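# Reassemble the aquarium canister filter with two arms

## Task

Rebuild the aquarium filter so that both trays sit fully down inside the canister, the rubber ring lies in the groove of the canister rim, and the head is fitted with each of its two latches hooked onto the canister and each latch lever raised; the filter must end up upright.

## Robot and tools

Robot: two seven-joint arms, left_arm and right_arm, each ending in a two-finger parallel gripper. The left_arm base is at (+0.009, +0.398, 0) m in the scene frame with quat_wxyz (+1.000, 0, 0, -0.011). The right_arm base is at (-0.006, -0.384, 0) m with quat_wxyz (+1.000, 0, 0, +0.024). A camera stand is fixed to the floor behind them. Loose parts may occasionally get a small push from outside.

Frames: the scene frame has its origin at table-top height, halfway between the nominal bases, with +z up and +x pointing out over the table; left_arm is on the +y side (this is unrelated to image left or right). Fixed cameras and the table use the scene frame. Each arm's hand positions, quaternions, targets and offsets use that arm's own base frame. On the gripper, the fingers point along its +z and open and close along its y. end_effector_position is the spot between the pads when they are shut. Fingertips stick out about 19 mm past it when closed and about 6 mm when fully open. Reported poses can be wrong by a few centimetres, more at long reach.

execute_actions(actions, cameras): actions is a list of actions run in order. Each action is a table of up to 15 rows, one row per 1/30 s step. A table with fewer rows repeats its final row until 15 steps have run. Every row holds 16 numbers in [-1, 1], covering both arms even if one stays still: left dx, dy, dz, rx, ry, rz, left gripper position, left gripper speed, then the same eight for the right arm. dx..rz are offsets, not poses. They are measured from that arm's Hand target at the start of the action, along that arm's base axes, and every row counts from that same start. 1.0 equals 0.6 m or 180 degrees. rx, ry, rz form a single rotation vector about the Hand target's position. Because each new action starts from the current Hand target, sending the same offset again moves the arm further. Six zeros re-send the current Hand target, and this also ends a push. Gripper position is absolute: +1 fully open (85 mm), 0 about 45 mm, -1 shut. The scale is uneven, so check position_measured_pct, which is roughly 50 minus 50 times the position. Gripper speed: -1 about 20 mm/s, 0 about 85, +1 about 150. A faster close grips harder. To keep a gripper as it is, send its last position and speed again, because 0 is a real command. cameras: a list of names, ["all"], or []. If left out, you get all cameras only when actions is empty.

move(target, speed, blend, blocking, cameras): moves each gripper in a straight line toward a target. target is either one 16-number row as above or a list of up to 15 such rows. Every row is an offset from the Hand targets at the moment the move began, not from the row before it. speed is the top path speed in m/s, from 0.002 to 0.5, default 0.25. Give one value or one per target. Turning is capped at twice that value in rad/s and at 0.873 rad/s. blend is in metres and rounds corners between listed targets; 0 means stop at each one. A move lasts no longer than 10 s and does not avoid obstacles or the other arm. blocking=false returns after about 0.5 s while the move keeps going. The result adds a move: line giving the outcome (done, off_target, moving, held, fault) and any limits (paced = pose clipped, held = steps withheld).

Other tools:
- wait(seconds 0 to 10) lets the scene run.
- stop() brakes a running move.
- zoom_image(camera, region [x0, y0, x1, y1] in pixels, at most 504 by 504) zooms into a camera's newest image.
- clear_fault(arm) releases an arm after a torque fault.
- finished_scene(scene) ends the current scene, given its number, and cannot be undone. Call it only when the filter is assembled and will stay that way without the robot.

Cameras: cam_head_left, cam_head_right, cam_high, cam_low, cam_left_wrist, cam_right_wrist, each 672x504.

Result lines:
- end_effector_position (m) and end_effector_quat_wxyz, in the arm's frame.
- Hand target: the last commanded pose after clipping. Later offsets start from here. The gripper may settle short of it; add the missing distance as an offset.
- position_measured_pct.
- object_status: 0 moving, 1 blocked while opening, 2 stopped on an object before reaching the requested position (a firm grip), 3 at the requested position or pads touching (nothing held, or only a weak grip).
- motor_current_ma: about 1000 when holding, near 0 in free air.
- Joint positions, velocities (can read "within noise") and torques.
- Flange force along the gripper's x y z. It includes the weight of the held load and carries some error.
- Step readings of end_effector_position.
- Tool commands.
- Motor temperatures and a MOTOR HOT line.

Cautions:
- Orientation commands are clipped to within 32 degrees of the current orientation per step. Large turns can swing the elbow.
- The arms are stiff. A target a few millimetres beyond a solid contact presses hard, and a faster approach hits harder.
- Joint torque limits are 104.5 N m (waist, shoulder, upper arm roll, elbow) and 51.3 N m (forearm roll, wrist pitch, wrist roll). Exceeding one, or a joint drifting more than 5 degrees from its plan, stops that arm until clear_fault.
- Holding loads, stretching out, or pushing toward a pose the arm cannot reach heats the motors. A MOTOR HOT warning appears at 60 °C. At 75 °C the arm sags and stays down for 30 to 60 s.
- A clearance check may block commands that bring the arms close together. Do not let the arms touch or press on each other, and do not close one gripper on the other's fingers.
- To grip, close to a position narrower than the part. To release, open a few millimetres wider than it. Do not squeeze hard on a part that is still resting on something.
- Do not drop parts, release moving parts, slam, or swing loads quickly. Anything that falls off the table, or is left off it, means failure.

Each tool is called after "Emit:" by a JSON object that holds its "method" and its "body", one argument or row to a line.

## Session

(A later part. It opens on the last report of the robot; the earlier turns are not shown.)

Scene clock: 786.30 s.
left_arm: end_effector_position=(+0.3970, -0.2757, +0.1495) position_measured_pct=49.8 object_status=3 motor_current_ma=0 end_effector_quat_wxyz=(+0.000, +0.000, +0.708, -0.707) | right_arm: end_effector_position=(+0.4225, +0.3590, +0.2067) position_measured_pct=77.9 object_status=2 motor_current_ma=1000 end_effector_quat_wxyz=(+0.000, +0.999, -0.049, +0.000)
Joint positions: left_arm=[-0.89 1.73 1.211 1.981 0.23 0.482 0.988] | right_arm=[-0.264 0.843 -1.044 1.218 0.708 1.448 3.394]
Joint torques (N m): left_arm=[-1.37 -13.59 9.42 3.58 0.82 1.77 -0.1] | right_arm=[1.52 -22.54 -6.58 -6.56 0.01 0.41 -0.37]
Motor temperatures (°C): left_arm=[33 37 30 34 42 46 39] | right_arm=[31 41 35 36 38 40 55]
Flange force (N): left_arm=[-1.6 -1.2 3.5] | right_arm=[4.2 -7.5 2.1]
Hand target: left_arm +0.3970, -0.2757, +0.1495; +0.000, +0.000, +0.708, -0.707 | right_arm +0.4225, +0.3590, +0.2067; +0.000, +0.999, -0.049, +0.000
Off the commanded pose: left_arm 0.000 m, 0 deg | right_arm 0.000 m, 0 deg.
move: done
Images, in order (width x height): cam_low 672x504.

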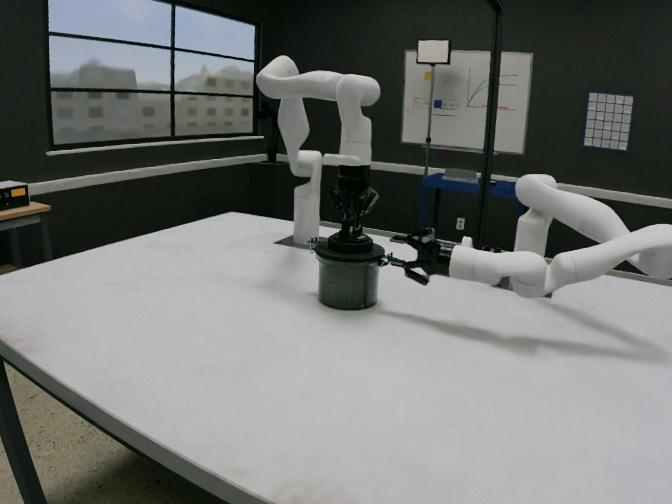

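Emit:
{"method": "move", "body": {
  "target": [0,0.0008,0.0108,0,0,0,0.0,1,0,0,0,0,0,0,-0.95,-1],
  "speed": 0.03
}}

Emit:
{"method": "move", "body": {
  "target": [0,0.0008,0.0108,0,0,0,0.0,1,0,0,0,0,0,0,-0.95,-1],
  "speed": 0.03,
  "cameras": ["cam_low","cam_left_wrist"]
}}

Emit:
{"method": "zoom_image", "body": {
  "camera": "cam_low",
  "region": [375, 235, 415, 275]
}}

Scene clock: 795.63 s.
left_arm: end_effector_position=(+0.3970, -0.2752, +0.1559) position_measured_pct=49.8 object_status=3 motor_current_ma=0 end_effector_quat_wxyz=(+0.000, +0.000, +0.708, -0.707) | right_arm: end_effector_position=(+0.4225, +0.3590, +0.2068) position_measured_pct=77.9 object_status=2 motor_current_ma=1000 end_effector_quat_wxyz=(+0.000, +0.999, -0.049, +0.000)
Joint positions: left_arm=[-0.891 1.718 1.22 1.988 0.237 0.479 0.996] | right_arm=[-0.264 0.843 -1.044 1.218 0.708 1.448 3.394]
Joint torques (N m): left_arm=[-0.24 -13.39 12.22 4.96 1.51 2.75 -0.13] | right_arm=[0.36 -21.57 -7.09 -6.45 -0.29 -0.33 -0.37]
Motor temperatures (°C): left_arm=[33 37 30 34 42 46 39] | right_arm=[31 41 35 36 38 40 55]
Flange force (N): left_arm=[-1.6 4.3 0.5] | right_arm=[4.6 -5.0 0.0]
Hand target: left_arm +0.3970, -0.2752, +0.1559; +0.000, +0.000, +0.708, -0.707 | right_arm +0.4225, +0.3590, +0.2067; +0.000, +0.999, -0.049, +0.000
Off the commanded pose: left_arm 0.000 m, 0 deg | right_arm 0.000 m, 0 deg.
move: done

Scene clock: 796.33 s.
left_arm: end_effector_position=(+0.3971, -0.2747, +0.1624) position_measured_pct=49.8 object_status=3 motor_current_ma=0 end_effector_quat_wxyz=(+0.000, +0.000, +0.708, -0.707) | right_arm: end_effector_position=(+0.4225, +0.3590, +0.2068) position_measured_pct=77.9 object_status=2 motor_current_ma=1000 end_effector_quat_wxyz=(+0.000, +0.999, -0.049, +0.000)
Joint positions: left_arm=[-0.892 1.705 1.229 1.994 0.244 0.477 1.004] | right_arm=[-0.264 0.843 -1.044 1.218 0.708 1.448 3.394]
Joint torques (N m): left_arm=[-0.63 -13.59 13.16 4.98 1.7 3.02 -0.16] | right_arm=[-0.04 -21.32 -7.32 -6.34 -0.43 -0.51 -0.36]
Motor temperatures (°C): left_arm=[33 37 30 34 42 46 39] | right_arm=[31 41 35 36 38 40 55]
Flange force (N): left_arm=[-1.7 6.3 1.4] | right_arm=[5.1 -4.4 -0.5]
Hand target: left_arm +0.3970, -0.2747, +0.1624; +0.000, +0.000, +0.708, -0.707 | right_arm +0.4225, +0.3590, +0.2067; +0.000, +0.999, -0.049, +0.000
Off the commanded pose: left_arm 0.000 m, 0 deg | right_arm 0.000 m, 0 deg.
move: done
Images, in order (width x height): cam_low 672x504, cam_left_wrist 672x504.

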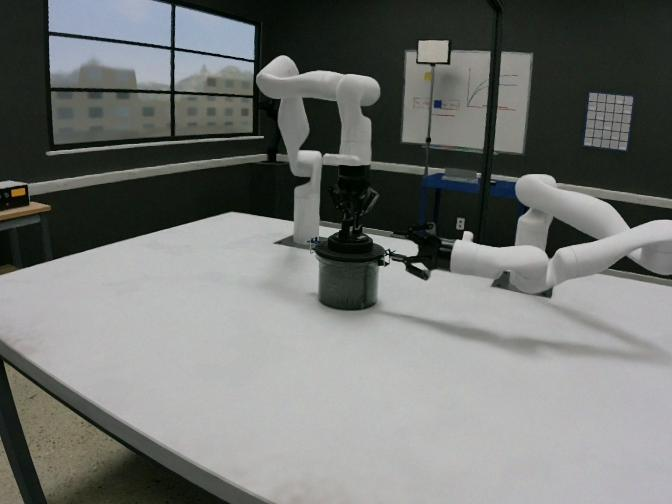

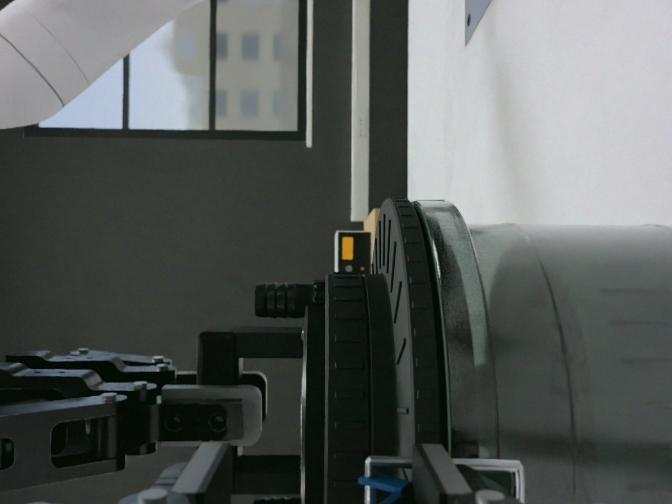

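Scaled by 12.600 from the camera's 672x504 image, which has a finer 960x720 frame.

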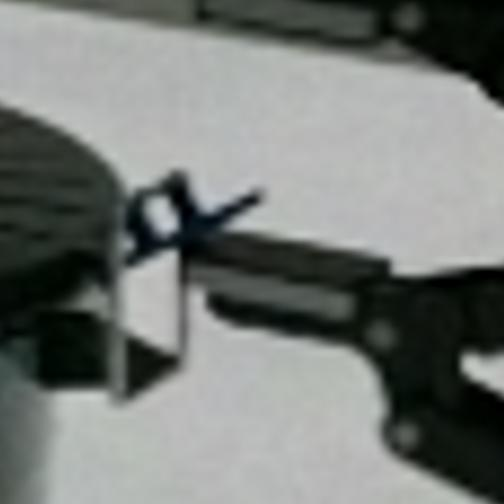

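Emit:
{"method": "move", "body": {
  "target": [0,-0.0023,0.0083,0,0,0,0.0,1,0,0,0,0,0,0,-0.95,-1],
  "speed": 0.03
}}

Emit:
{"method": "move", "body": {
  "target": [0,-0.0052,0.0083,0,0,0,0.0,1,0,0,0,0,0,0,-0.95,-1],
  "speed": 0.03,
  "cameras": ["cam_low","cam_left_wrist"]
}}

Emit:
{"method": "zoom_image", "body": {
  "camera": "cam_low",
  "region": [375, 235, 415, 275]
}}

Scene clock: 799.90 s.
left_arm: end_effector_position=(+0.3971, -0.2761, +0.1674) position_measured_pct=49.8 object_status=3 motor_current_ma=0 end_effector_quat_wxyz=(+0.000, +0.000, +0.707, -0.707) | right_arm: end_effector_position=(+0.4225, +0.3590, +0.2067) position_measured_pct=77.9 object_status=2 motor_current_ma=1000 end_effector_quat_wxyz=(+0.000, +0.999, -0.049, +0.000)
Joint positions: left_arm=[-0.889 1.697 1.238 2 0.25 0.471 1.009] | right_arm=[-0.264 0.843 -1.044 1.218 0.708 1.448 3.394]
Joint torques (N m): left_arm=[2.18 -12.99 15.59 6.95 2.24 4.09 -0.14] | right_arm=[-1.93 -15.46 -6.89 -5.11 -0.98 -2.71 -0.39]
Motor temperatures (°C): left_arm=[33 37 30 34 42 46 39] | right_arm=[31 41 35 36 38 40 55]
Flange force (N): left_arm=[-2.0 10.9 -5.0] | right_arm=[4.4 1.3 -12.7]
Hand target: left_arm +0.3971, -0.2761, +0.1674; +0.000, +0.000, +0.708, -0.707 | right_arm +0.4225, +0.3590, +0.2067; +0.000, +0.999, -0.049, +0.000
Off the commanded pose: left_arm 0.000 m, 0 deg | right_arm 0.000 m, 0 deg.
move: done

Scene clock: 800.60 s.
left_arm: end_effector_position=(+0.3970, -0.2792, +0.1724) position_measured_pct=49.8 object_status=3 motor_current_ma=0 end_effector_quat_wxyz=(+0.000, +0.000, +0.708, -0.707) | right_arm: end_effector_position=(+0.4225, +0.3590, +0.2067) position_measured_pct=77.9 object_status=2 motor_current_ma=1000 end_effector_quat_wxyz=(+0.000, +0.999, -0.049, +0.000)
Joint positions: left_arm=[-0.882 1.691 1.248 2.005 0.257 0.46 1.014] | right_arm=[-0.264 0.843 -1.044 1.218 0.708 1.448 3.394]
Joint torques (N m): left_arm=[2.35 -12.9 13.99 5.55 1.8 3.1 -0.18] | right_arm=[-2.14 -14.19 -6.91 -4.44 -1.28 -3.08 -0.33]
Motor temperatures (°C): left_arm=[33 37 30 34 42 46 39] | right_arm=[31 41 35 36 38 40 55]
Flange force (N): left_arm=[-0.7 7.0 -6.2] | right_arm=[5.4 0.7 -15.7]
Hand target: left_arm +0.3970, -0.2792, +0.1724; +0.000, +0.000, +0.708, -0.707 | right_arm +0.4225, +0.3590, +0.2067; +0.000, +0.999, -0.049, +0.000
Off the commanded pose: left_arm 0.000 m, 0 deg | right_arm 0.000 m, 0 deg.
move: done
Images, in order (width x height): cam_low 672x504, cam_left_wrist 672x504.

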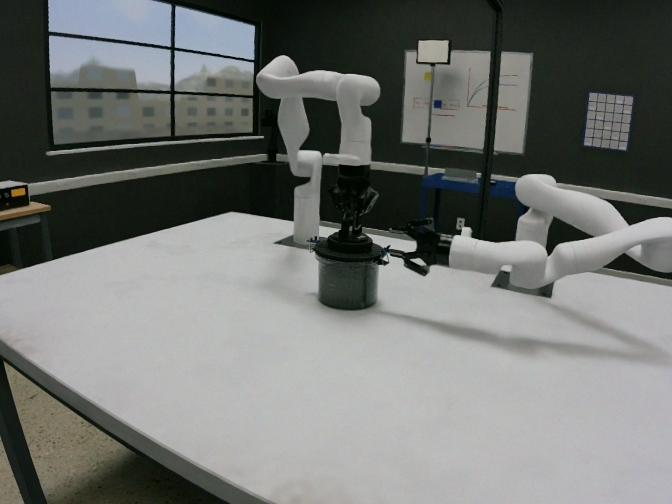

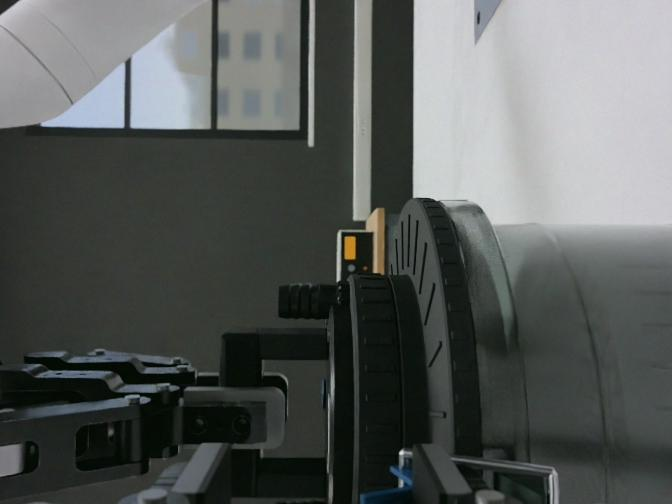

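Scaled by 12.600 from the camera's 672x504 image, which has a finer 960x720 frame.

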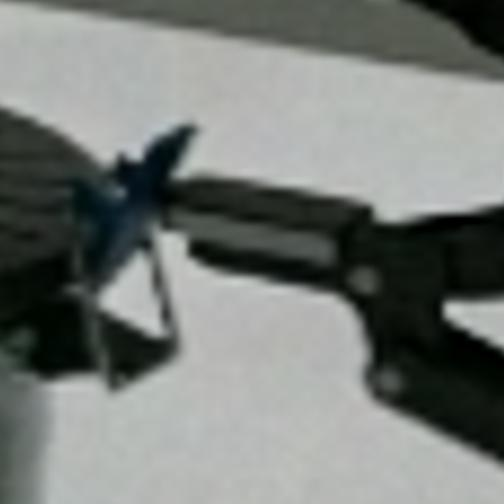

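Emit:
{"method": "move", "body": {
  "target": [0,-0.0075,0.0033,0,0,0,0.0,1,0,0,0,0,0,0,-0.95,-1],
  "speed": 0.03
}}

Emit:
{"method": "move", "body": {
  "target": [0,-0.0075,0.0033,0,0,0,0.0,1,0,0,0,0,0,0,-0.95,-1],
  "speed": 0.03,
  "cameras": ["cam_low","cam_left_wrist"]
}}

Emit:
{"method": "zoom_image", "body": {
  "camera": "cam_low",
  "region": [375, 235, 415, 275]
}}

Scene clock: 804.67 s.
left_arm: end_effector_position=(+0.3970, -0.2838, +0.1744) position_measured_pct=49.8 object_status=3 motor_current_ma=0 end_effector_quat_wxyz=(+0.000, +0.000, +0.707, -0.707) | right_arm: end_effector_position=(+0.4225, +0.3591, +0.2067) position_measured_pct=77.9 object_status=2 motor_current_ma=1000 end_effector_quat_wxyz=(+0.000, +0.999, -0.049, +0.000)
Joint positions: left_arm=[-0.873 1.691 1.255 2.008 0.261 0.447 1.015] | right_arm=[-0.264 0.843 -1.044 1.218 0.708 1.448 3.394]
Joint torques (N m): left_arm=[0.63 -13.23 11.25 3.92 1.13 2.08 -0.13] | right_arm=[-0.26 -15.1 -5.87 -3.72 -1 -1.58 -0.29]
Motor temperatures (°C): left_arm=[33 37 30 34 42 46 39] | right_arm=[31 41 35 36 38 40 55]
Flange force (N): left_arm=[-0.8 1.7 -2.0] | right_arm=[6.1 -5.0 -13.8]
Hand target: left_arm +0.3970, -0.2837, +0.1744; +0.000, +0.000, +0.708, -0.707 | right_arm +0.4225, +0.3590, +0.2067; +0.000, +0.999, -0.049, +0.000
Off the commanded pose: left_arm 0.000 m, 0 deg | right_arm 0.000 m, 0 deg.
move: done

Scene clock: 805.37 s.
left_arm: end_effector_position=(+0.3971, -0.2882, +0.1763) position_measured_pct=49.8 object_status=3 motor_current_ma=0 end_effector_quat_wxyz=(+0.000, +0.000, +0.708, -0.707) | right_arm: end_effector_position=(+0.4226, +0.3588, +0.2068) position_measured_pct=77.9 object_status=2 motor_current_ma=1000 end_effector_quat_wxyz=(+0.000, +0.999, -0.049, +0.000)
Joint positions: left_arm=[-0.863 1.691 1.261 2.011 0.264 0.434 1.017] | right_arm=[-0.263 0.843 -1.044 1.218 0.708 1.448 3.394]
Joint torques (N m): left_arm=[10.85 -11.08 17.89 8.22 2.57 3.87 -0.21] | right_arm=[-9.34 -10.11 -10.71 -5.11 -2.74 -8.25 -0.13]
Motor temperatures (°C): left_arm=[33 37 30 34 42 46 39] | right_arm=[31 41 35 36 38 40 55]
Flange force (N): left_arm=[1.7 12.5 -28.8] | right_arm=[7.0 17.2 -25.4]
Hand target: left_arm +0.3970, -0.2882, +0.1763; +0.000, +0.000, +0.708, -0.707 | right_arm +0.4225, +0.3590, +0.2067; +0.000, +0.999, -0.049, +0.000
Off the commanded pose: left_arm 0.000 m, 0 deg | right_arm 0.000 m, 0 deg.
move: done
Images, in order (width x height): cam_low 672x504, cam_left_wrist 672x504.

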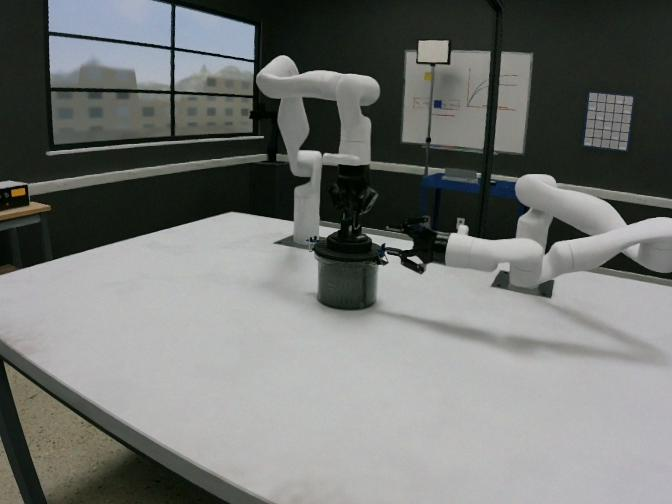

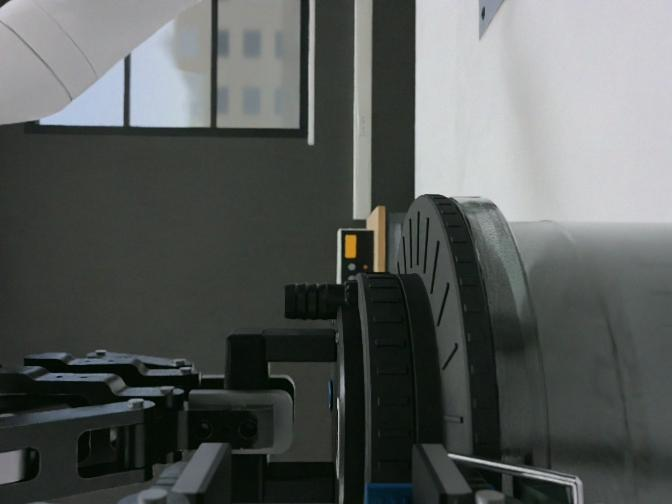

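Scaled by 12.600 from the camera's 672x504 image, which has a finer 960x720 frame.

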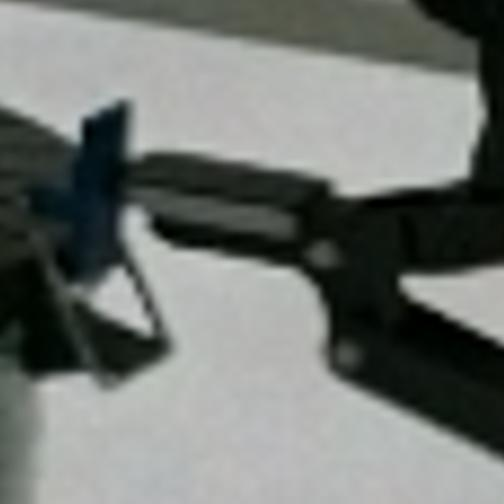

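Emit:
{"method": "move", "body": {
  "target": [0,0.012,0,0,0,0,0.0,1,0,0,0,0,0,0,-0.95,-1],
  "speed": 0.03
}}

Emit:
{"method": "move", "body": {
  "target": [0,0.06,0,0,0,0,0.0,1,0,0,0,0,0,0,-0.95,-1],
  "speed": 0.08,
  "cameras": ["cam_low","cam_left_wrist","cam_high"]
}}

Emit:
{"method": "zoom_image", "body": {
  "camera": "cam_low",
  "region": [375, 235, 415, 275]
}}

Emit:
{"method": "zoom_image", "body": {
  "camera": "cam_left_wrist",
  "region": [320, 370, 520, 504]
}}

Scene clock: 810.37 s.
left_arm: end_effector_position=(+0.3970, -0.2810, +0.1763) position_measured_pct=49.8 object_status=3 motor_current_ma=0 end_effector_quat_wxyz=(+0.000, +0.000, +0.708, -0.707) | right_arm: end_effector_position=(+0.4225, +0.3590, +0.2067) position_measured_pct=77.9 object_status=2 motor_current_ma=1000 end_effector_quat_wxyz=(+0.000, +0.999, -0.049, +0.000)
Joint positions: left_arm=[-0.879 1.685 1.255 2.01 0.262 0.453 1.019] | right_arm=[-0.263 0.843 -1.044 1.218 0.708 1.448 3.394]
Joint torques (N m): left_arm=[-1.44 -13.64 9.49 3.05 0.76 1.7 -0.14] | right_arm=[0.65 -18.64 -6.87 -5.55 -1.04 -1.45 -0.42]
Motor temperatures (°C): left_arm=[33 37 30 34 42 46 39] | right_arm=[31 41 35 36 38 40 55]
Flange force (N): left_arm=[-1.8 -1.2 3.7] | right_arm=[5.6 -6.6 -6.6]
Hand target: left_arm +0.3970, -0.2810, +0.1763; +0.000, +0.000, +0.708, -0.707 | right_arm +0.4225, +0.3590, +0.2067; +0.000, +0.999, -0.049, +0.000
Off the commanded pose: left_arm 0.000 m, 0 deg | right_arm 0.000 m, 0 deg.
move: done

Scene clock: 811.13 s.
left_arm: end_effector_position=(+0.3970, -0.2450, +0.1763) position_measured_pct=49.8 object_status=3 motor_current_ma=0 end_effector_quat_wxyz=(+0.000, +0.000, +0.708, -0.707) | right_arm: end_effector_position=(+0.4225, +0.3590, +0.2067) position_measured_pct=77.9 object_status=2 motor_current_ma=1000 end_effector_quat_wxyz=(+0.000, +0.999, -0.049, +0.000)
Joint positions: left_arm=[-0.955 1.655 1.228 1.995 0.247 0.552 1.03] | right_arm=[-0.263 0.843 -1.044 1.218 0.708 1.448 3.394]
Joint torques (N m): left_arm=[-1.5 -13.74 9.33 2.87 0.97 1.67 -0.11] | right_arm=[0.56 -18.8 -6.95 -5.64 -1.03 -1.48 -0.41]
Motor temperatures (°C): left_arm=[33 37 30 34 42 46 39] | right_arm=[31 41 35 36 38 40 55]
Flange force (N): left_arm=[-2.0 -1.1 3.7] | right_arm=[5.6 -6.3 -6.3]
Hand target: left_arm +0.3970, -0.2450, +0.1763; +0.000, +0.000, +0.708, -0.707 | right_arm +0.4225, +0.3590, +0.2067; +0.000, +0.999, -0.049, +0.000
Off the commanded pose: left_arm 0.000 m, 0 deg | right_arm 0.000 m, 0 deg.
move: done
Images, in order (width x height): cam_high 672x504, cam_low 672x504, cam_left_wrist 672x504.

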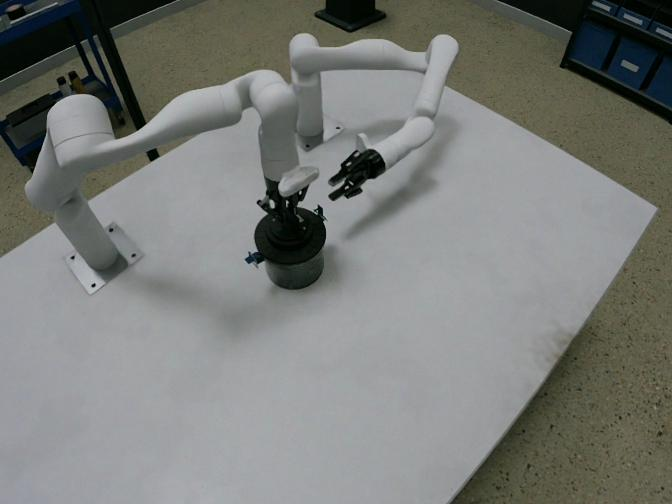

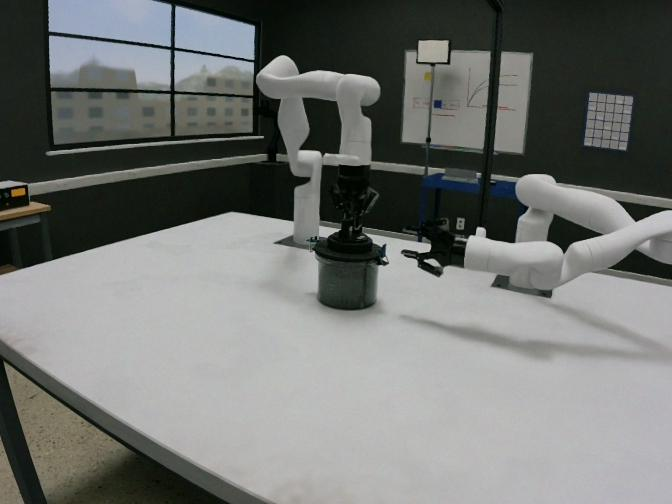

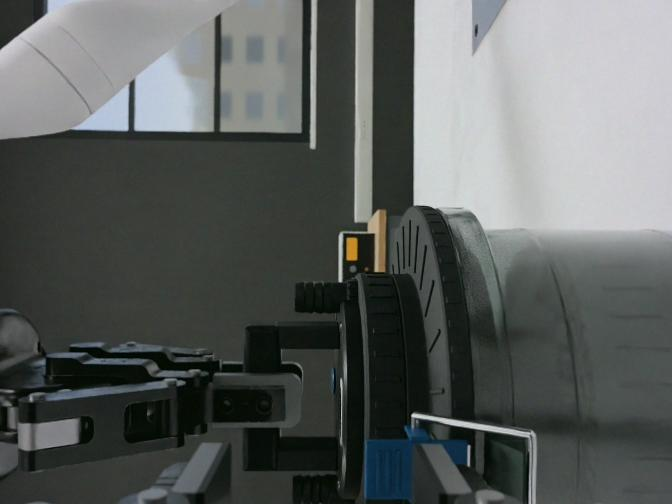

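Scaled by 12.600 from the camera's 672x504 image, which has a finer 960x720 frame.

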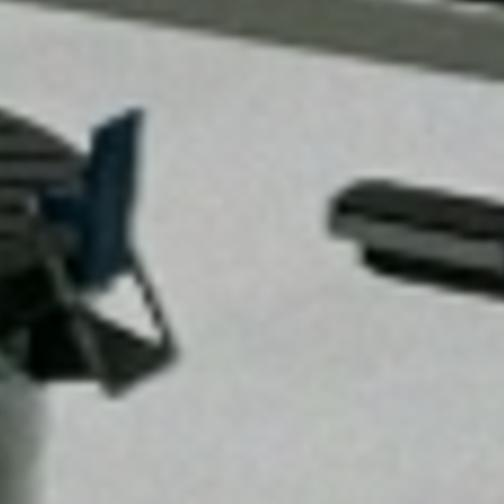

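Scaled by 2.520.

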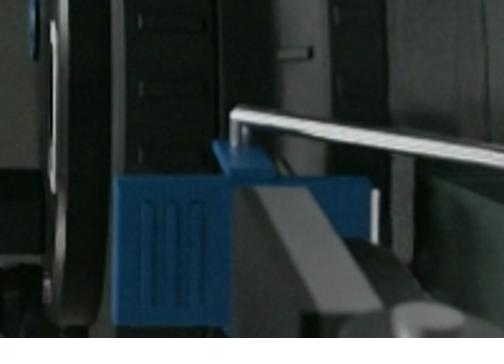

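Emit:
{"method": "move", "body": {
  "target": [
    [0,0.2,0.02,0,0,0,0.0,1,0,0,0,0,0,0,0.3,0],
    [0,0.2,0.1,0.25,0,0,0.0,1,0,0,0.2,0,0,0,0.3,0]
  ],
  "speed": 0.12,
  "cameras": ["cam_right_wrist","cam_low","cam_head_left"]
}}

Scene clock: 826.23 s.
left_arm: end_effector_position=(+0.3971, -0.1250, +0.2363) position_measured_pct=49.8 object_status=3 motor_current_ma=0 end_effector_quat_wxyz=(+0.000, +0.000, +0.924, -0.382) | right_arm: end_effector_position=(+0.4225, +0.3590, +0.3268) position_measured_pct=35.1 object_status=3 motor_current_ma=0 end_effector_quat_wxyz=(+0.000, +0.999, -0.049, +0.000)
Joint positions: left_arm=[-1.033 0.729 1.192 1.904 0.15 0.89 1.513] | right_arm=[-0.336 0.758 -1.063 0.917 0.657 1.748 3.496]
Joint torques (N m): left_arm=[-1.43 -11.64 5.82 -5.3 1.22 0.32 -0.16] | right_arm=[1.28 -19.53 -4.59 -5.41 -0.06 0.15 -0.33]
Motor temperatures (°C): left_arm=[33 37 30 34 42 46 39] | right_arm=[31 41 35 36 38 40 55]
Flange force (N): left_arm=[-3.8 -2.4 2.7] | right_arm=[5.9 -8.7 -7.3]
Hand target: left_arm +0.3971, -0.1250, +0.2363; +0.000, +0.000, +0.924, -0.382 | right_arm +0.4225, +0.3590, +0.3267; +0.000, +0.999, -0.049, +0.000
Off the commanded pose: left_arm 0.000 m, 0 deg | right_arm 0.000 m, 0 deg.
move: done
Images, in order (width x height): cam_head_left 672x504, cam_low 672x504, cam_right_wrist 672x504.

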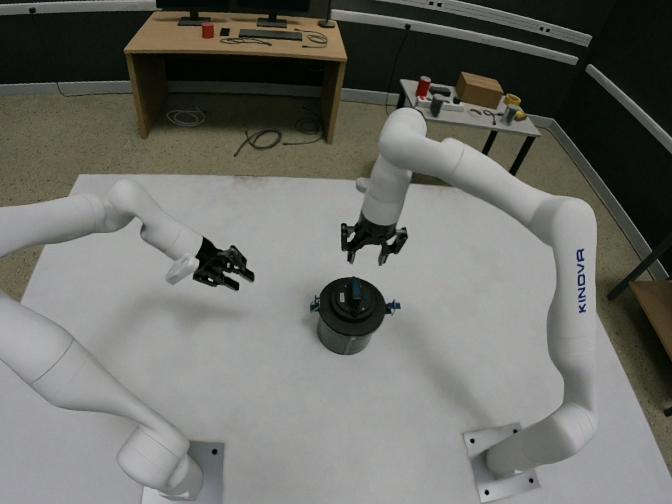

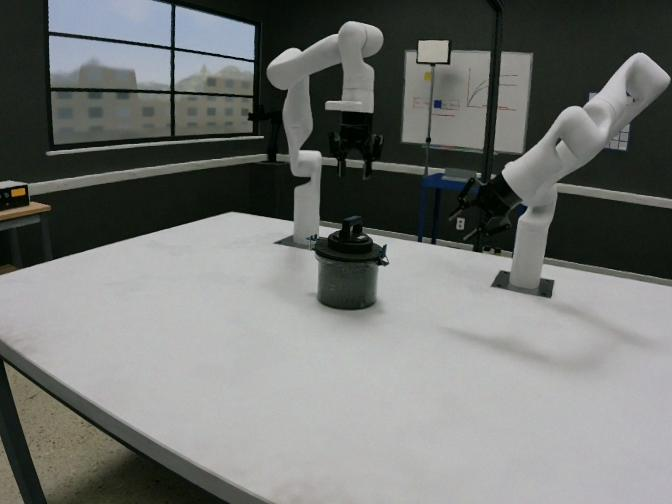

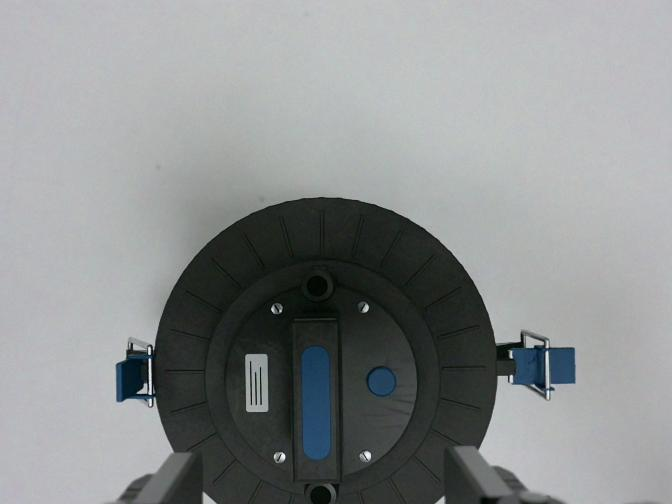

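Emit:
{"method": "move", "body": {
  "target": [
    [0,0,0.156,0.25,-0.0046,-0.011,0.0,1,-0.01,-0.5,-0.128,0.4996,-0.024,0.024,0.3,0],
    [0.11,-0.4545,0.156,0.25,-0.0046,-0.011,0.0,1,-0.01,-0.5,-0.128,0.4996,-0.024,0.024,0.3,0]
  ],
  "speed": 0.18,
  "cameras": ["cam_left_wrist","cam_low","cam_head_left","cam_right_wrist"]
}}

Scene clock: 838.30 s.
left_arm: end_effector_position=(+0.4630, -0.3977, +0.3300) position_measured_pct=49.8 object_status=3 motor_current_ma=0 end_effector_quat_wxyz=(+0.000, +0.018, +1.000, +0.001) | right_arm: end_effector_position=(+0.4165, +0.0590, +0.2499) position_measured_pct=35.1 object_status=3 motor_current_ma=0 end_effector_quat_wxyz=(+0.707, -0.707, +0.001, +0.001)
Joint positions: left_arm=[0.466 0.872 0.822 0.584 -0.618 1.824 2.43] | right_arm=[1.206 1.745 -1.716 1.687 0.237 1.122 4.53]
Joint torques (N m): left_arm=[-1.35 -22.83 2.81 -6.66 -0.3 0.23 -0.18] | right_arm=[1.28 -15.38 -10.16 2.79 -2.63 -0.4 -0.27]
Motor temperatures (°C): left_arm=[33 37 30 34 42 46 39] | right_arm=[31 40 35 36 38 40 55]
Flange force (N): left_arm=[-2.4 -5.2 -3.0] | right_arm=[8.0 -0.7 -1.4]
Hand target: left_arm +0.4630, -0.3977, +0.3299; +0.000, +0.018, +1.000, +0.001 | right_arm +0.4165, +0.0590, +0.2499; +0.707, -0.707, +0.001, +0.001
Off the commanded pose: left_arm 0.000 m, 0 deg | right_arm 0.000 m, 0 deg.
move: done
Images, in order (width x height): cam_head_left 672x504, cam_low 672x504, cam_left_wrist 672x504, cam_right_wrist 672x504.

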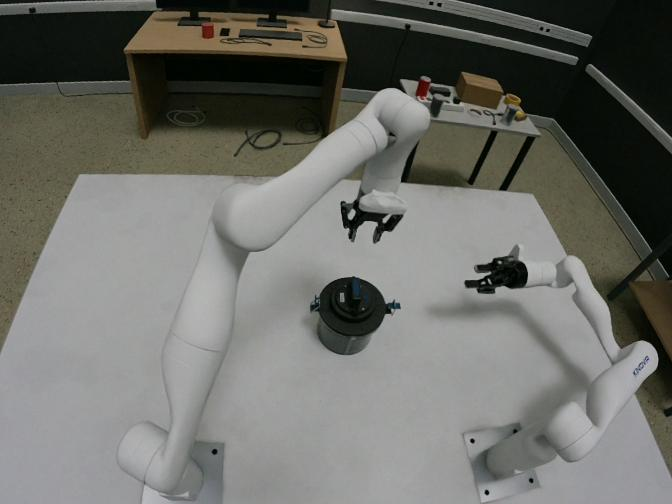

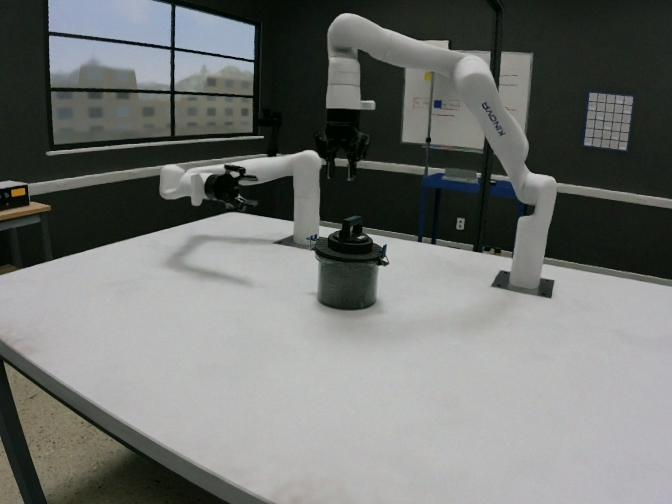

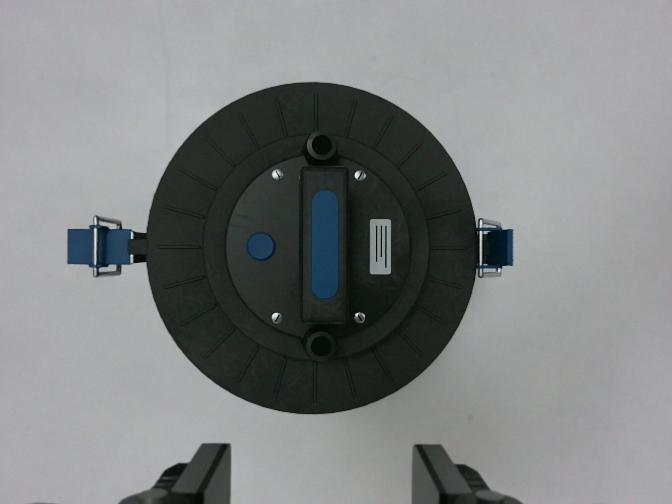

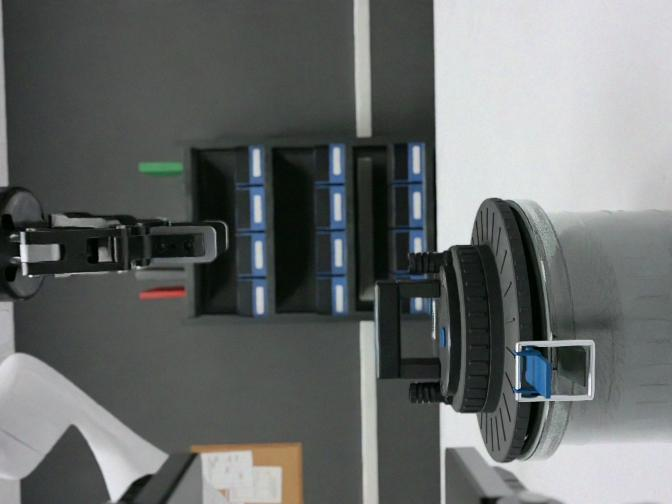

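Emit:
{"method": "move", "body": {
  "target": [
    [-0.0995,0.0028,-0.08,0,0,0,0.2,1,0,0,0,0,0,0,0.0,0],
    [-0.0995,0.0028,-0.2038,0,0,0,0.2,1,0,0,0,0,0,0,0.0,0],
    [-0.0995,0.0028,-0.2038,0,0,0,-0.95,-1,0,0,0,0,0,0,0.0,0]
  ],
  "speed": [0.12,0.06,0.06],
  "cameras": ["cam_left_wrist","cam_low","cam_head_left"]
}}

Emit:
{"method": "zoom_image", "body": {
  "camera": "cam_low",
  "region": [290, 170, 410, 300]
}}

Scene clock: 849.23 s.
left_arm: end_effector_position=(+0.4034, -0.3960, +0.2076) position_measured_pct=77.5 object_status=0 motor_current_ma=1000 end_effector_quat_wxyz=(+0.000, +0.018, +1.000, +0.001) | right_arm: end_effector_position=(+0.4165, +0.0590, +0.2499) position_measured_pct=49.8 object_status=3 motor_current_ma=0 end_effector_quat_wxyz=(+0.707, -0.707, +0.001, +0.001)
Joint positions: left_arm=[0.341 0.803 0.836 1.21 -0.578 1.364 2.664] | right_arm=[1.206 1.745 -1.716 1.687 0.237 1.122 4.53]
Joint torques (N m): left_arm=[-1.08 -22.4 5 -7.47 -0.51 0.92 -0.21] | right_arm=[1.28 -15.38 -10.22 2.78 -2.64 -0.41 -0.28]
Motor temperatures (°C): left_arm=[33 38 30 34 42 46 39] | right_arm=[31 40 35 36 38 40 55]
Flange force (N): left_arm=[-0.8 -3.9 3.8] | right_arm=[7.9 -0.6 -1.4]
Hand target: left_arm +0.4033, -0.3961, +0.2077; +0.000, +0.018, +1.000, +0.001 | right_arm +0.4165, +0.0590, +0.2499; +0.707, -0.707, +0.001, +0.001
Off the commanded pose: left_arm 0.000 m, 0 deg | right_arm 0.000 m, 0 deg.
move: done
Images, in order (width x height): cam_head_left 672x504, cam_low 672x504, cam_left_wrist 672x504.

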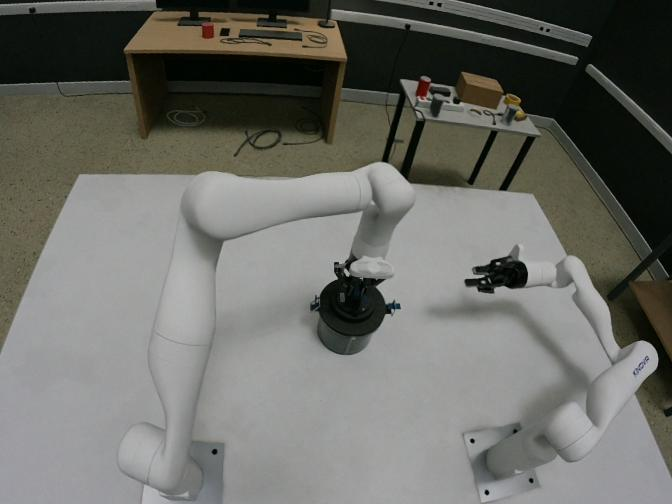

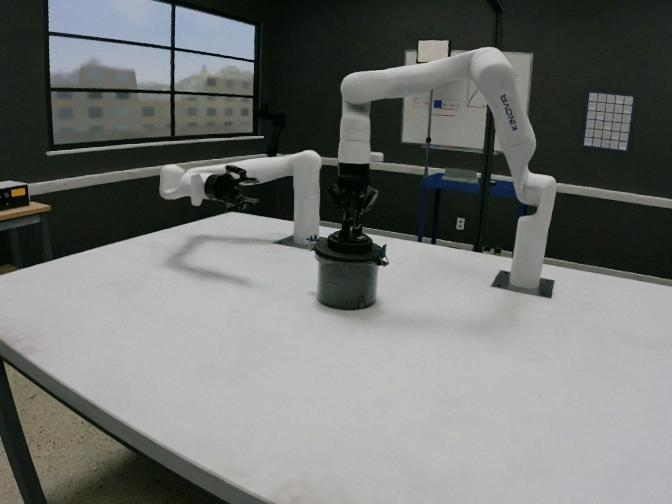

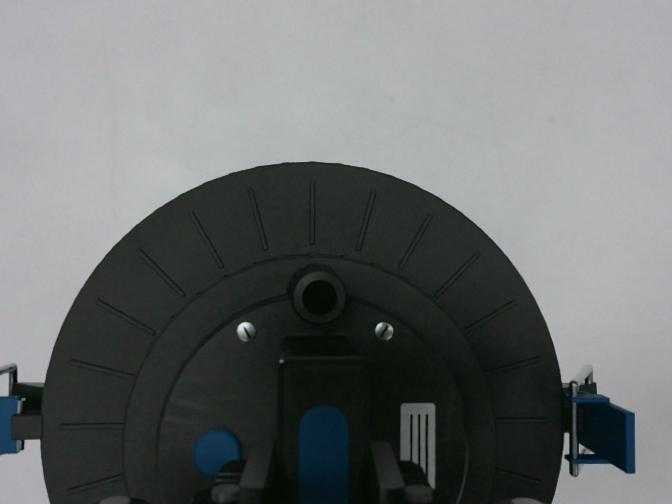

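Scaled by 3.877 from the camera's 672x504 image, which has a finer 960x720 frame.

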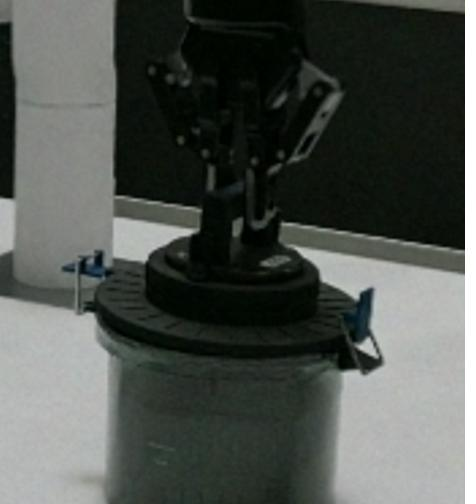

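Emit:
{"method": "move", "body": {
  "target": [
    [0,0,0,0,0,0,-0.95,-1,0.0183,0.1,-0.1625,0,0,0,0.0,0],
    [0,0,0,0,0,0,-0.95,-1,0.0183,0.23,-0.1625,0,0,0,0.0,0]
  ],
  "speed": 0.12,
  "cameras": ["cam_right_wrist","cam_low","cam_head_left"]
}}

Emit:
{"method": "zoom_image", "body": {
  "camera": "cam_right_wrist",
  "region": [290, 330, 490, 504]
}}

Emit:
{"method": "zoom_image", "body": {
  "camera": "cam_low",
  "region": [285, 220, 345, 280]
}}

Scene clock: 860.27 s.
left_arm: end_effector_position=(+0.4034, -0.3960, +0.2077) position_measured_pct=77.5 object_status=2 motor_current_ma=1000 end_effector_quat_wxyz=(+0.000, +0.018, +1.000, +0.001) | right_arm: end_effector_position=(+0.4275, +0.1970, +0.1524) position_measured_pct=49.8 object_status=3 motor_current_ma=0 end_effector_quat_wxyz=(+0.707, -0.707, +0.001, +0.001)
Joint positions: left_arm=[0.341 0.803 0.836 1.21 -0.578 1.364 2.664] | right_arm=[0.993 1.917 -1.572 1.783 0.411 0.796 4.608]
Joint torques (N m): left_arm=[-1.06 -22.48 5.05 -7.43 -0.44 0.89 -0.25] | right_arm=[1.27 -13.78 -10.14 5.21 -2.12 -0.17 -0.26]
Motor temperatures (°C): left_arm=[33 38 30 34 42 46 39] | right_arm=[31 40 35 36 38 40 55]
Flange force (N): left_arm=[-1.1 -4.2 3.8] | right_arm=[7.6 0.5 1.1]
Hand target: left_arm +0.4034, -0.3960, +0.2077; +0.000, +0.018, +1.000, +0.001 | right_arm +0.4275, +0.1970, +0.1524; +0.707, -0.707, +0.001, +0.001
Off the commanded pose: left_arm 0.000 m, 0 deg | right_arm 0.000 m, 0 deg.
move: done
Images, in order (width x height): cam_head_left 672x504, cam_low 672x504, cam_right_wrist 672x504.

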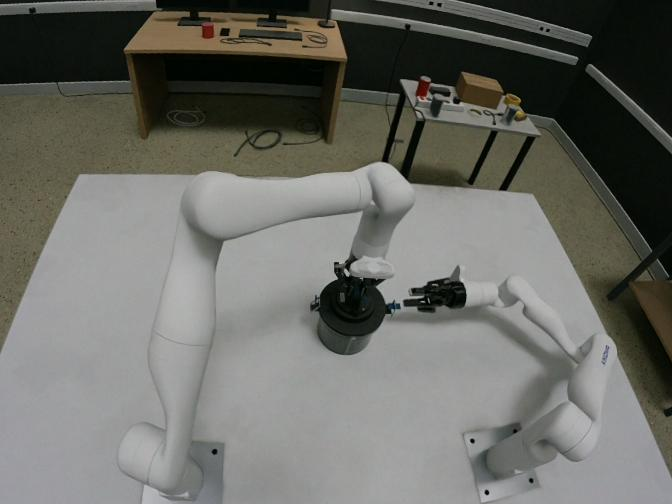

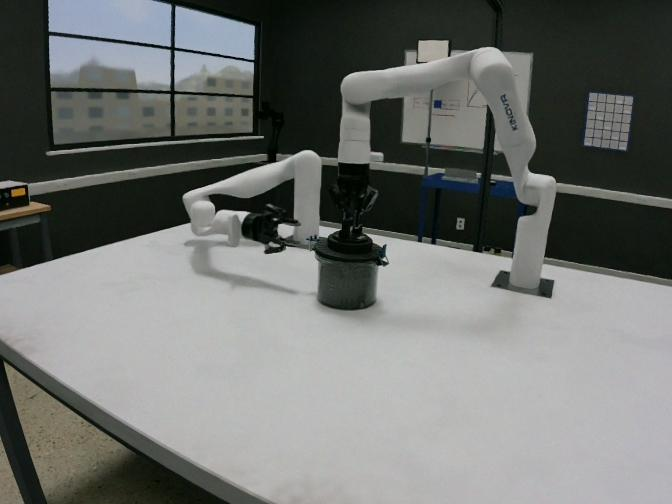

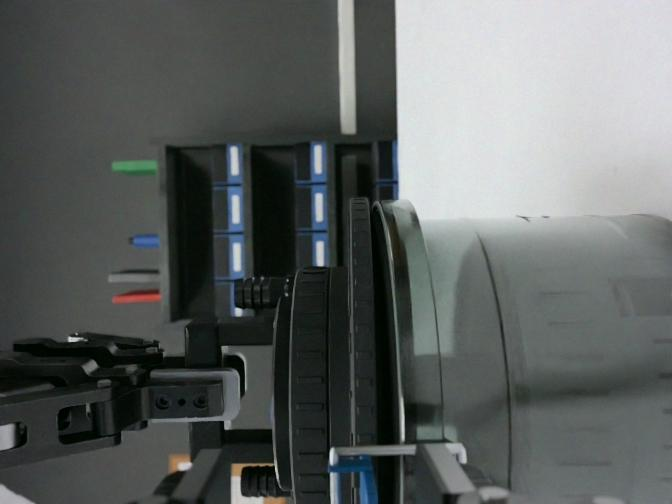

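Scaled by 2.520.

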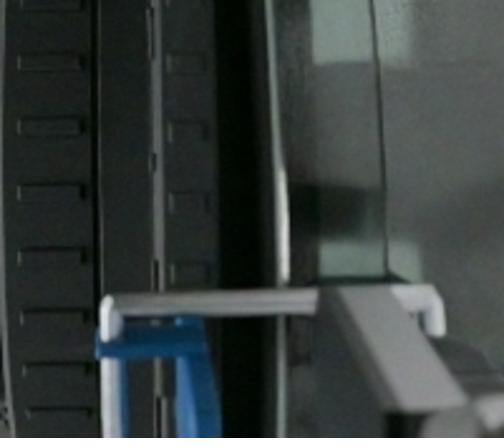

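Scaled by 8.400 from the camera's 672x504 image, which has a finer 960x720 frame.

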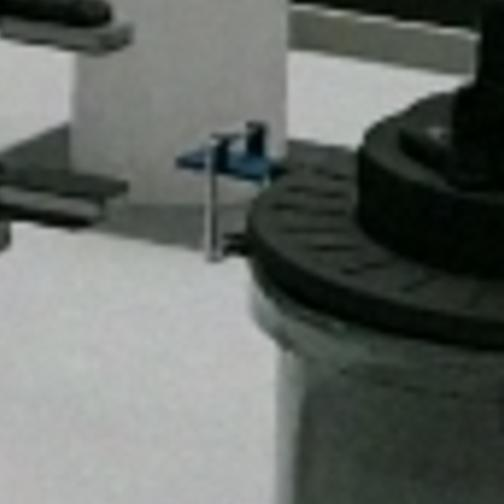

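Emit:
{"method": "move", "body": {
  "target": [
    [0,0,0,0,0,0,-0.95,-1,0,0.0492,0,0,0,0,0.0,0],
    [0,0,0,0,0,0,-0.95,-1,0,0.0595,0,0,0,0,0.0,0]
  ],
  "speed": [0.06,0.03],
  "cameras": ["cam_right_wrist","cam_low"]
}}

Emit:
{"method": "zoom_image", "body": {
  "camera": "cam_right_wrist",
  "region": [290, 370, 490, 504]
}}

Emit:
{"method": "zoom_image", "body": {
  "camera": "cam_low",
  "region": [295, 230, 335, 270]
}}

Scene clock: 864.23 s.
left_arm: end_effector_position=(+0.4033, -0.3960, +0.2076) position_measured_pct=77.5 object_status=2 motor_current_ma=1000 end_effector_quat_wxyz=(+0.000, +0.018, +1.000, +0.001) | right_arm: end_effector_position=(+0.4275, +0.2327, +0.1524) position_measured_pct=49.8 object_status=3 motor_current_ma=0 end_effector_quat_wxyz=(+0.707, -0.707, +0.001, +0.001)
Joint positions: left_arm=[0.341 0.803 0.836 1.21 -0.578 1.364 2.664] | right_arm=[0.924 1.919 -1.565 1.81 0.431 0.699 4.593]
Joint torques (N m): left_arm=[0.75 -23.35 6.87 -8.94 0.07 -0.6 -0.24] | right_arm=[-1.41 -13.09 -11.59 6.58 -2.66 -0.52 -0.25]
Motor temperatures (°C): left_arm=[33 38 30 34 42 46 39] | right_arm=[31 40 35 36 38 40 55]
Flange force (N): left_arm=[-0.4 0.8 5.2] | right_arm=[5.8 3.5 -4.5]
Hand target: left_arm +0.4034, -0.3961, +0.2076; +0.000, +0.018, +1.000, +0.001 | right_arm +0.4275, +0.2327, +0.1524; +0.707, -0.707, +0.001, +0.001
Off the commanded pose: left_arm 0.000 m, 0 deg | right_arm 0.000 m, 0 deg.
move: done
Images, in order (width x height): cam_low 672x504, cam_right_wrist 672x504.

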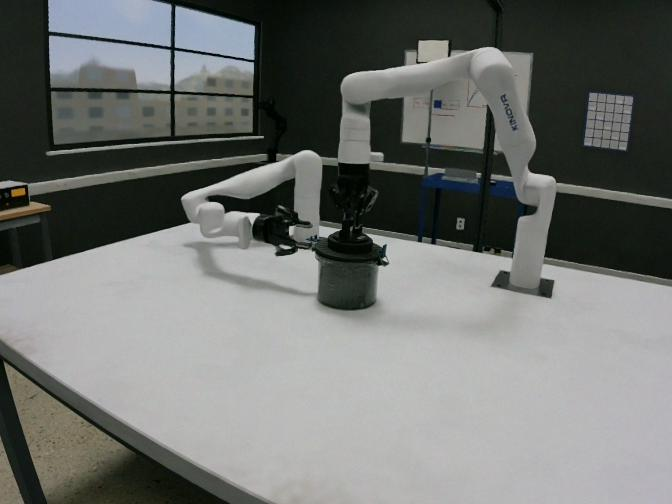

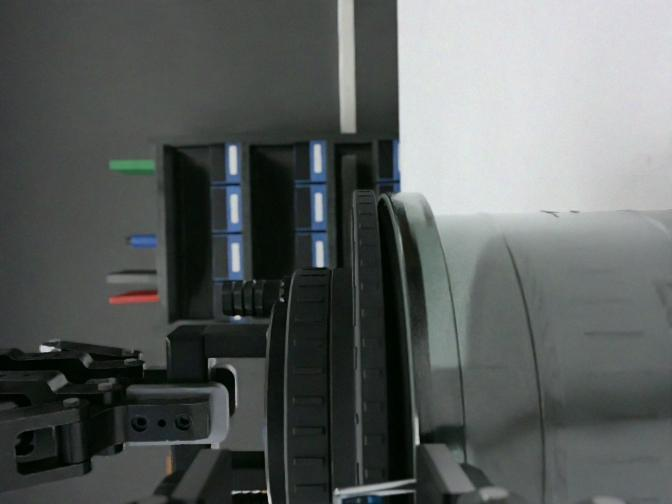

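Scaled by 2.520.

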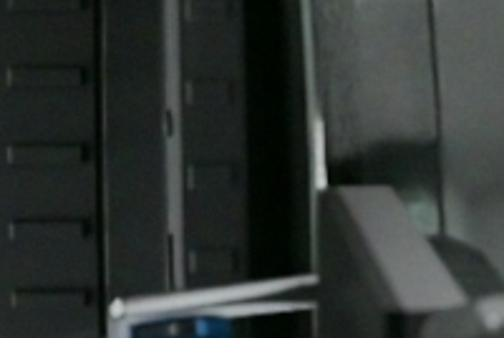

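Scaled by 12.600 from the camera's 672x504 image, which has a finer 960x720 frame.

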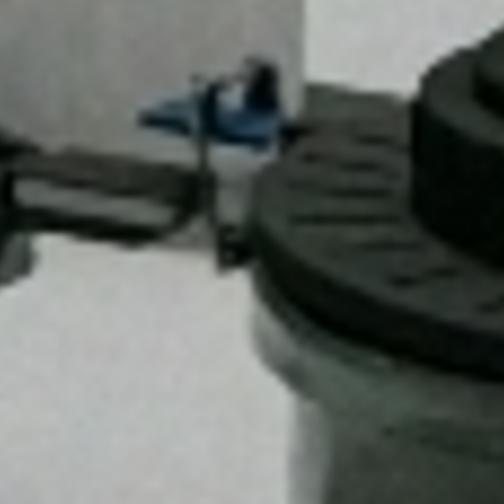

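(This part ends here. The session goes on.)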